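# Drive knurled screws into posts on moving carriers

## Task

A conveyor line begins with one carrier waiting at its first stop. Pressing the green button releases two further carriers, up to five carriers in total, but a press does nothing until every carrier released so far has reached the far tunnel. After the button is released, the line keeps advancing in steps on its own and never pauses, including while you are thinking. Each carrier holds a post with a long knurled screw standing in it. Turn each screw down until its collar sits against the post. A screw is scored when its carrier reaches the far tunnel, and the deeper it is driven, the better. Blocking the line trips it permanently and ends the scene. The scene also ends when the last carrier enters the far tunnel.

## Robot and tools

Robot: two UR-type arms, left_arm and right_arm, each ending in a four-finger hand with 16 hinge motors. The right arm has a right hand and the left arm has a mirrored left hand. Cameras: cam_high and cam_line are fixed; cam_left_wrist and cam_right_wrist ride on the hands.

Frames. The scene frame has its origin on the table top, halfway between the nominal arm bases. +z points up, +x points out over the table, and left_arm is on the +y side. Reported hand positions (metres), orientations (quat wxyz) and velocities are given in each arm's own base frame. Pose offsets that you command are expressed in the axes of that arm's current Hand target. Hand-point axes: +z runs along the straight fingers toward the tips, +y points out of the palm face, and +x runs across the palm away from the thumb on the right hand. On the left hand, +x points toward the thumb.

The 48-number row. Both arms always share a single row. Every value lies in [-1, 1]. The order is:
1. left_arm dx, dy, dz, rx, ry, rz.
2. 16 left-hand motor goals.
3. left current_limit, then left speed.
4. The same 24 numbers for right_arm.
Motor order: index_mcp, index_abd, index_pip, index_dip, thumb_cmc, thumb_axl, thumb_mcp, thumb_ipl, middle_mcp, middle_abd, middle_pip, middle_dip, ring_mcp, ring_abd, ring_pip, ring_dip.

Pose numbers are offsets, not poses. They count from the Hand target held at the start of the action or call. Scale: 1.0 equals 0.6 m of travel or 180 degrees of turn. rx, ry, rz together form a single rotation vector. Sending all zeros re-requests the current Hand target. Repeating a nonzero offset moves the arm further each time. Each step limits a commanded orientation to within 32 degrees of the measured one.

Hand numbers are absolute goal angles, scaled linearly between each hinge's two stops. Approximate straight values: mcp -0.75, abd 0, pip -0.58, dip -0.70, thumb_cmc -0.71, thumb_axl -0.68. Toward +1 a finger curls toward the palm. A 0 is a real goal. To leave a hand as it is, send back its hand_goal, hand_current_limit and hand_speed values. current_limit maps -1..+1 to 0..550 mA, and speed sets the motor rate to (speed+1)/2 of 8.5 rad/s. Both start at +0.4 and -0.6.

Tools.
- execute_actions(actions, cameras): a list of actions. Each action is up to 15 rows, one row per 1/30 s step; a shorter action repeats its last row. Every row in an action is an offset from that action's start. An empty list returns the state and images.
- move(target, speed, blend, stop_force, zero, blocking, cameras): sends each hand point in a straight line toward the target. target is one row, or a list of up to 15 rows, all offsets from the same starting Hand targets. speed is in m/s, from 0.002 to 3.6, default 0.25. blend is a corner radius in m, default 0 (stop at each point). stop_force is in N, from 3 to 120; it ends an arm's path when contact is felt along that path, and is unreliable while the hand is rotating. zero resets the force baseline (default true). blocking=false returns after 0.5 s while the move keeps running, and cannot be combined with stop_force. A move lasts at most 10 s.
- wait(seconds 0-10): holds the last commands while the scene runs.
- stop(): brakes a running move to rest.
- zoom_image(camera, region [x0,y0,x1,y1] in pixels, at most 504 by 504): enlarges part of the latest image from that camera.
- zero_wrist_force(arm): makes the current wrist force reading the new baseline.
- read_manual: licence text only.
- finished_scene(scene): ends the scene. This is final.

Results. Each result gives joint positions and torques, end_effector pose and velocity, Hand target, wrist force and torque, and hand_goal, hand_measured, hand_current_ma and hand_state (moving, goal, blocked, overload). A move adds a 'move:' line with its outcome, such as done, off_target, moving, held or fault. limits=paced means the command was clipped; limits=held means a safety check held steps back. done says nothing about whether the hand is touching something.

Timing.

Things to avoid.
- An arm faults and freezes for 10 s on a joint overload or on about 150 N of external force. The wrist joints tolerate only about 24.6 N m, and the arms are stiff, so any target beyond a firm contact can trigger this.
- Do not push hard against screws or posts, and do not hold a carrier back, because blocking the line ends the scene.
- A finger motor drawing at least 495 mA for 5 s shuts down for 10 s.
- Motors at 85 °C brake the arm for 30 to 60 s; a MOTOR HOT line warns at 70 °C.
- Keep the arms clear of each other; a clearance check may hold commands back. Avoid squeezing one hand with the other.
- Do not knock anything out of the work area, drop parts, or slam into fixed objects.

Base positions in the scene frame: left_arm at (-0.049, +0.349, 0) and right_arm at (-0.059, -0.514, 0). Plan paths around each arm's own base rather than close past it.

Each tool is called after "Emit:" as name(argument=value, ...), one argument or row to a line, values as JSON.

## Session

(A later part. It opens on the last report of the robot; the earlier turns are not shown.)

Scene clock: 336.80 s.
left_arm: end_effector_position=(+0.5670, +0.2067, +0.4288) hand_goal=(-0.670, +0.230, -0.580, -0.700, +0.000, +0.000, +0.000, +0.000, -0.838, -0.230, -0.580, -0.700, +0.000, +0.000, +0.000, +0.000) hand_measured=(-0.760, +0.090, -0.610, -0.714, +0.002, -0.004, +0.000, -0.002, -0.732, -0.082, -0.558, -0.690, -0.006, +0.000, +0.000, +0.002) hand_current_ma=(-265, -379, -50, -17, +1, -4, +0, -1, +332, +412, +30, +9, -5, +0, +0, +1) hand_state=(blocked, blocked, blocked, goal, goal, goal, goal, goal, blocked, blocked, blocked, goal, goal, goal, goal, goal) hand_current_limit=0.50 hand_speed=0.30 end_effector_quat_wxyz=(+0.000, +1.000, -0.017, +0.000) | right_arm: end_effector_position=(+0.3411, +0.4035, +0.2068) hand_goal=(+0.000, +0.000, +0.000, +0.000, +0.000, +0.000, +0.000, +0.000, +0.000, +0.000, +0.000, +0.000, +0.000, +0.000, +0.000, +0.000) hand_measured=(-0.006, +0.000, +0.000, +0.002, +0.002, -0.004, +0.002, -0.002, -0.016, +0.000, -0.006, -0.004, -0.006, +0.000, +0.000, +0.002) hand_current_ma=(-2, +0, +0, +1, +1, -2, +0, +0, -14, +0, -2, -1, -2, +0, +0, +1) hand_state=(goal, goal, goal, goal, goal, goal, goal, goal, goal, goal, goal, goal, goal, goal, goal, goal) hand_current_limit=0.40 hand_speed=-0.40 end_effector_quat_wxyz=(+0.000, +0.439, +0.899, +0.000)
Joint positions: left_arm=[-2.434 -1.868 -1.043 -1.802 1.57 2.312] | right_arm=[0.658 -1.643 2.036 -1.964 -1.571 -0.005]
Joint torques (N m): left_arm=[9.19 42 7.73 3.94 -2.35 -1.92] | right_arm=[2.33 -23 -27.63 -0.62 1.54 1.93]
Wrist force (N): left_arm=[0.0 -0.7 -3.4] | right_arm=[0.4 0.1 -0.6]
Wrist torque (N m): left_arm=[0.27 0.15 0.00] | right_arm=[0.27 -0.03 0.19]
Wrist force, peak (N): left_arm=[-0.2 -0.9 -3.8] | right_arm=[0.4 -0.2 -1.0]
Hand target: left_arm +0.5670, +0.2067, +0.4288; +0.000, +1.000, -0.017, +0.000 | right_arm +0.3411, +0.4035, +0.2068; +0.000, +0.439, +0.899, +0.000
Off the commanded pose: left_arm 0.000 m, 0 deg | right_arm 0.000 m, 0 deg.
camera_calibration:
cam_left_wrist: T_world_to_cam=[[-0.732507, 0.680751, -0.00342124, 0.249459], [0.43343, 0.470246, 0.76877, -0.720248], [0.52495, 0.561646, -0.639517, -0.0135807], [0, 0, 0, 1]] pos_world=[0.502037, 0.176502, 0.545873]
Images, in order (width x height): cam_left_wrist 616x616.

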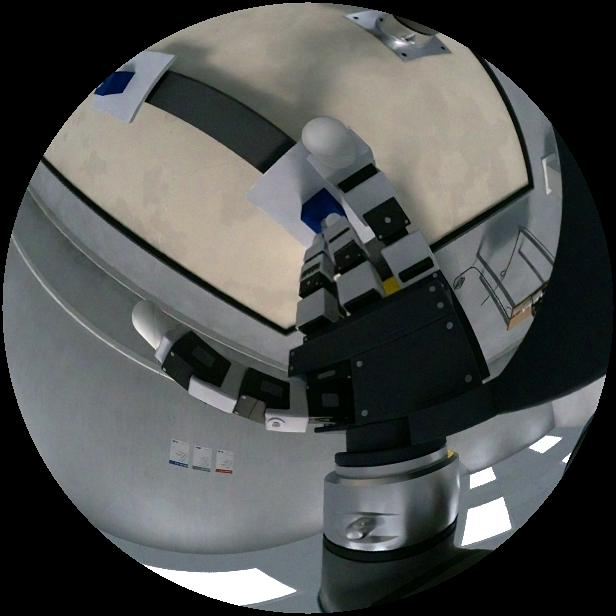

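Emit:
execute_actions(
  actions=[
    [[0,0,0,0,0,0,-0.75,0,-0.58,-0.7,0,0,0,0,-0.758,0,-0.58,-0.7,0,0,0,0,0.5,0,0,0,0,0,0,0,0,0,0,0,0,0,0,0,0,0,0,0,0,0,0,0,0.4,-0.4],[0,0,0,0,0,0,-0.75,0,-0.58,-0.7,0,0,0,0,-0.758,0,-0.58,-0.7,0,0,0,0,0.5,0,0,0,0,0,0,0,0,0,0,0,0,0,0,0,0,0,0,0,0,0,0,0,0.4,-0.4],[0,0,0,0,0,0,-0.75,0,-0.58,-0.7,0,0,0,0,-0.758,0,-0.58,-0.7,0,0,0,0,0.5,0,0,0,0,0,0,0,0,0,0,0,0,0,0,0,0,0,0,0,0,0,0,0,0.4,-0.4],[0,0,0,0,0,0,-0.75,0.23,-0.58,-0.7,0,0,0,0,-0.758,-0.23,-0.58,-0.7,0,0,0,0,0.5,0,0,0,0,0,0,0,0,0,0,0,0,0,0,0,0,0,0,0,0,0,0,0,0.4,-0.4],[0,0,0,0,0,0,-0.75,0.23,-0.58,-0.7,0,0,0,0,-0.758,-0.23,-0.58,-0.7,0,0,0,0,0.5,0,0,0,0,0,0,0,0,0,0,0,0,0,0,0,0,0,0,0,0,0,0,0,0.4,-0.4],[0,0,0,0,0,0,-0.75,0.23,-0.58,-0.7,0,0,0,0,-0.758,-0.23,-0.58,-0.7,0,0,0,0,0.5,0,0,0,0,0,0,0,0,0,0,0,0,0,0,0,0,0,0,0,0,0,0,0,0.4,-0.4],[0,0,0,0,0,0,-0.67,0.23,-0.58,-0.7,0,0,0,0,-0.838,-0.23,-0.58,-0.7,0,0,0,0,0.5,0,0,0,0,0,0,0,0,0,0,0,0,0,0,0,0,0,0,0,0,0,0,0,0.4,-0.4]],
  ],
  cameras=["cam_left_wrist"],
)

Emit:
zoom_image(
  camera="cam_left_wrist",
  region=[290, 180, 370, 260],
)

Scene clock: 338.40 s.
left_arm: end_effector_position=(+0.5670, +0.2067, +0.4288) hand_goal=(-0.670, +0.230, -0.580, -0.700, +0.000, +0.000, +0.000, +0.000, -0.838, -0.230, -0.580, -0.700, +0.000, +0.000, +0.000, +0.000) hand_measured=(-0.680, +0.108, -0.582, -0.702, +0.002, -0.004, +0.000, -0.002, -0.824, -0.106, -0.578, -0.700, -0.006, +0.000, +0.000, +0.002) hand_current_ma=(-10, -311, -1, -1, +1, -4, +0, -1, +18, +314, +1, +0, -5, +0, +0, +1) hand_state=(goal, blocked, goal, goal, goal, goal, goal, goal, goal, blocked, goal, goal, goal, goal, goal, goal) hand_current_limit=0.50 hand_speed=0.00 end_effector_quat_wxyz=(+0.000, +1.000, -0.017, +0.000) | right_arm: end_effector_position=(+0.3411, +0.4035, +0.2068) hand_goal=(+0.000, +0.000, +0.000, +0.000, +0.000, +0.000, +0.000, +0.000, +0.000, +0.000, +0.000, +0.000, +0.000, +0.000, +0.000, +0.000) hand_measured=(-0.006, +0.000, +0.000, +0.002, +0.002, -0.004, +0.002, -0.002, -0.016, +0.000, -0.006, -0.004, -0.006, +0.000, +0.000, +0.002) hand_current_ma=(-2, +0, +0, +1, +1, -2, +0, +0, -14, +0, -2, -1, -2, +0, +0, +1) hand_state=(goal, goal, goal, goal, goal, goal, goal, goal, goal, goal, goal, goal, goal, goal, goal, goal) hand_current_limit=0.40 hand_speed=-0.40 end_effector_quat_wxyz=(+0.000, +0.439, +0.899, +0.000)
Joint positions: left_arm=[-2.434 -1.868 -1.043 -1.802 1.57 2.312] | right_arm=[0.658 -1.643 2.036 -1.964 -1.571 -0.005]
Joint torques (N m): left_arm=[9.26 36.87 15.89 3.96 -1.98 -1.86] | right_arm=[2.59 -19.79 -25.94 -0.68 1.61 1.93]
Wrist force (N): left_arm=[-0.3 -0.5 0.2] | right_arm=[0.3 -0.1 -0.6]
Wrist torque (N m): left_arm=[-0.01 0.11 -0.01] | right_arm=[0.26 -0.01 0.17]
Wrist force, peak (N): left_arm=[0.0 -0.8 -3.7] | right_arm=[0.3 -0.2 -0.9]
Hand target: left_arm +0.5670, +0.2067, +0.4288; +0.000, +1.000, -0.017, +0.000 | right_arm +0.3411, +0.4035, +0.2068; +0.000, +0.439, +0.899, +0.000
Off the commanded pose: left_arm 0.000 m, 0 deg | right_arm 0.000 m, 0 deg.
camera_calibration:
cam_left_wrist: T_world_to_cam=[[-0.732507, 0.680751, -0.00342124, 0.249459], [0.43343, 0.470246, 0.76877, -0.720248], [0.52495, 0.561646, -0.639517, -0.0135807], [0, 0, 0, 1]] pos_world=[0.502037, 0.176502, 0.545873]
Images, in order (width x height): cam_left_wrist 616x616.

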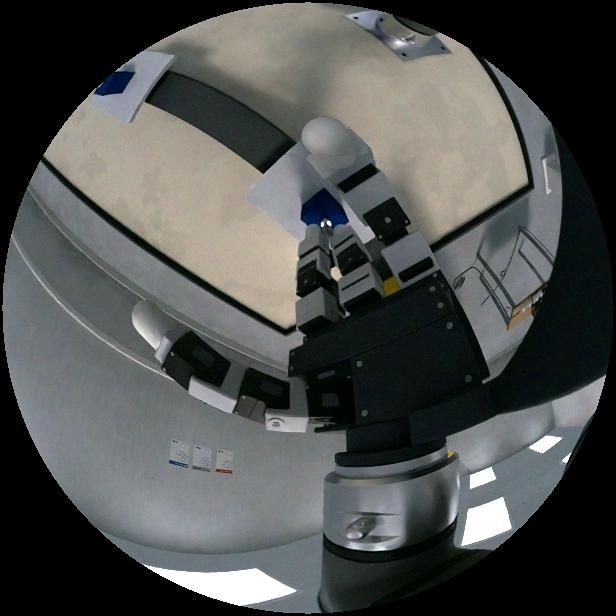

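Scaled by 6.300 from the camera's 616x616 image, which has a finer 880x880 frame.

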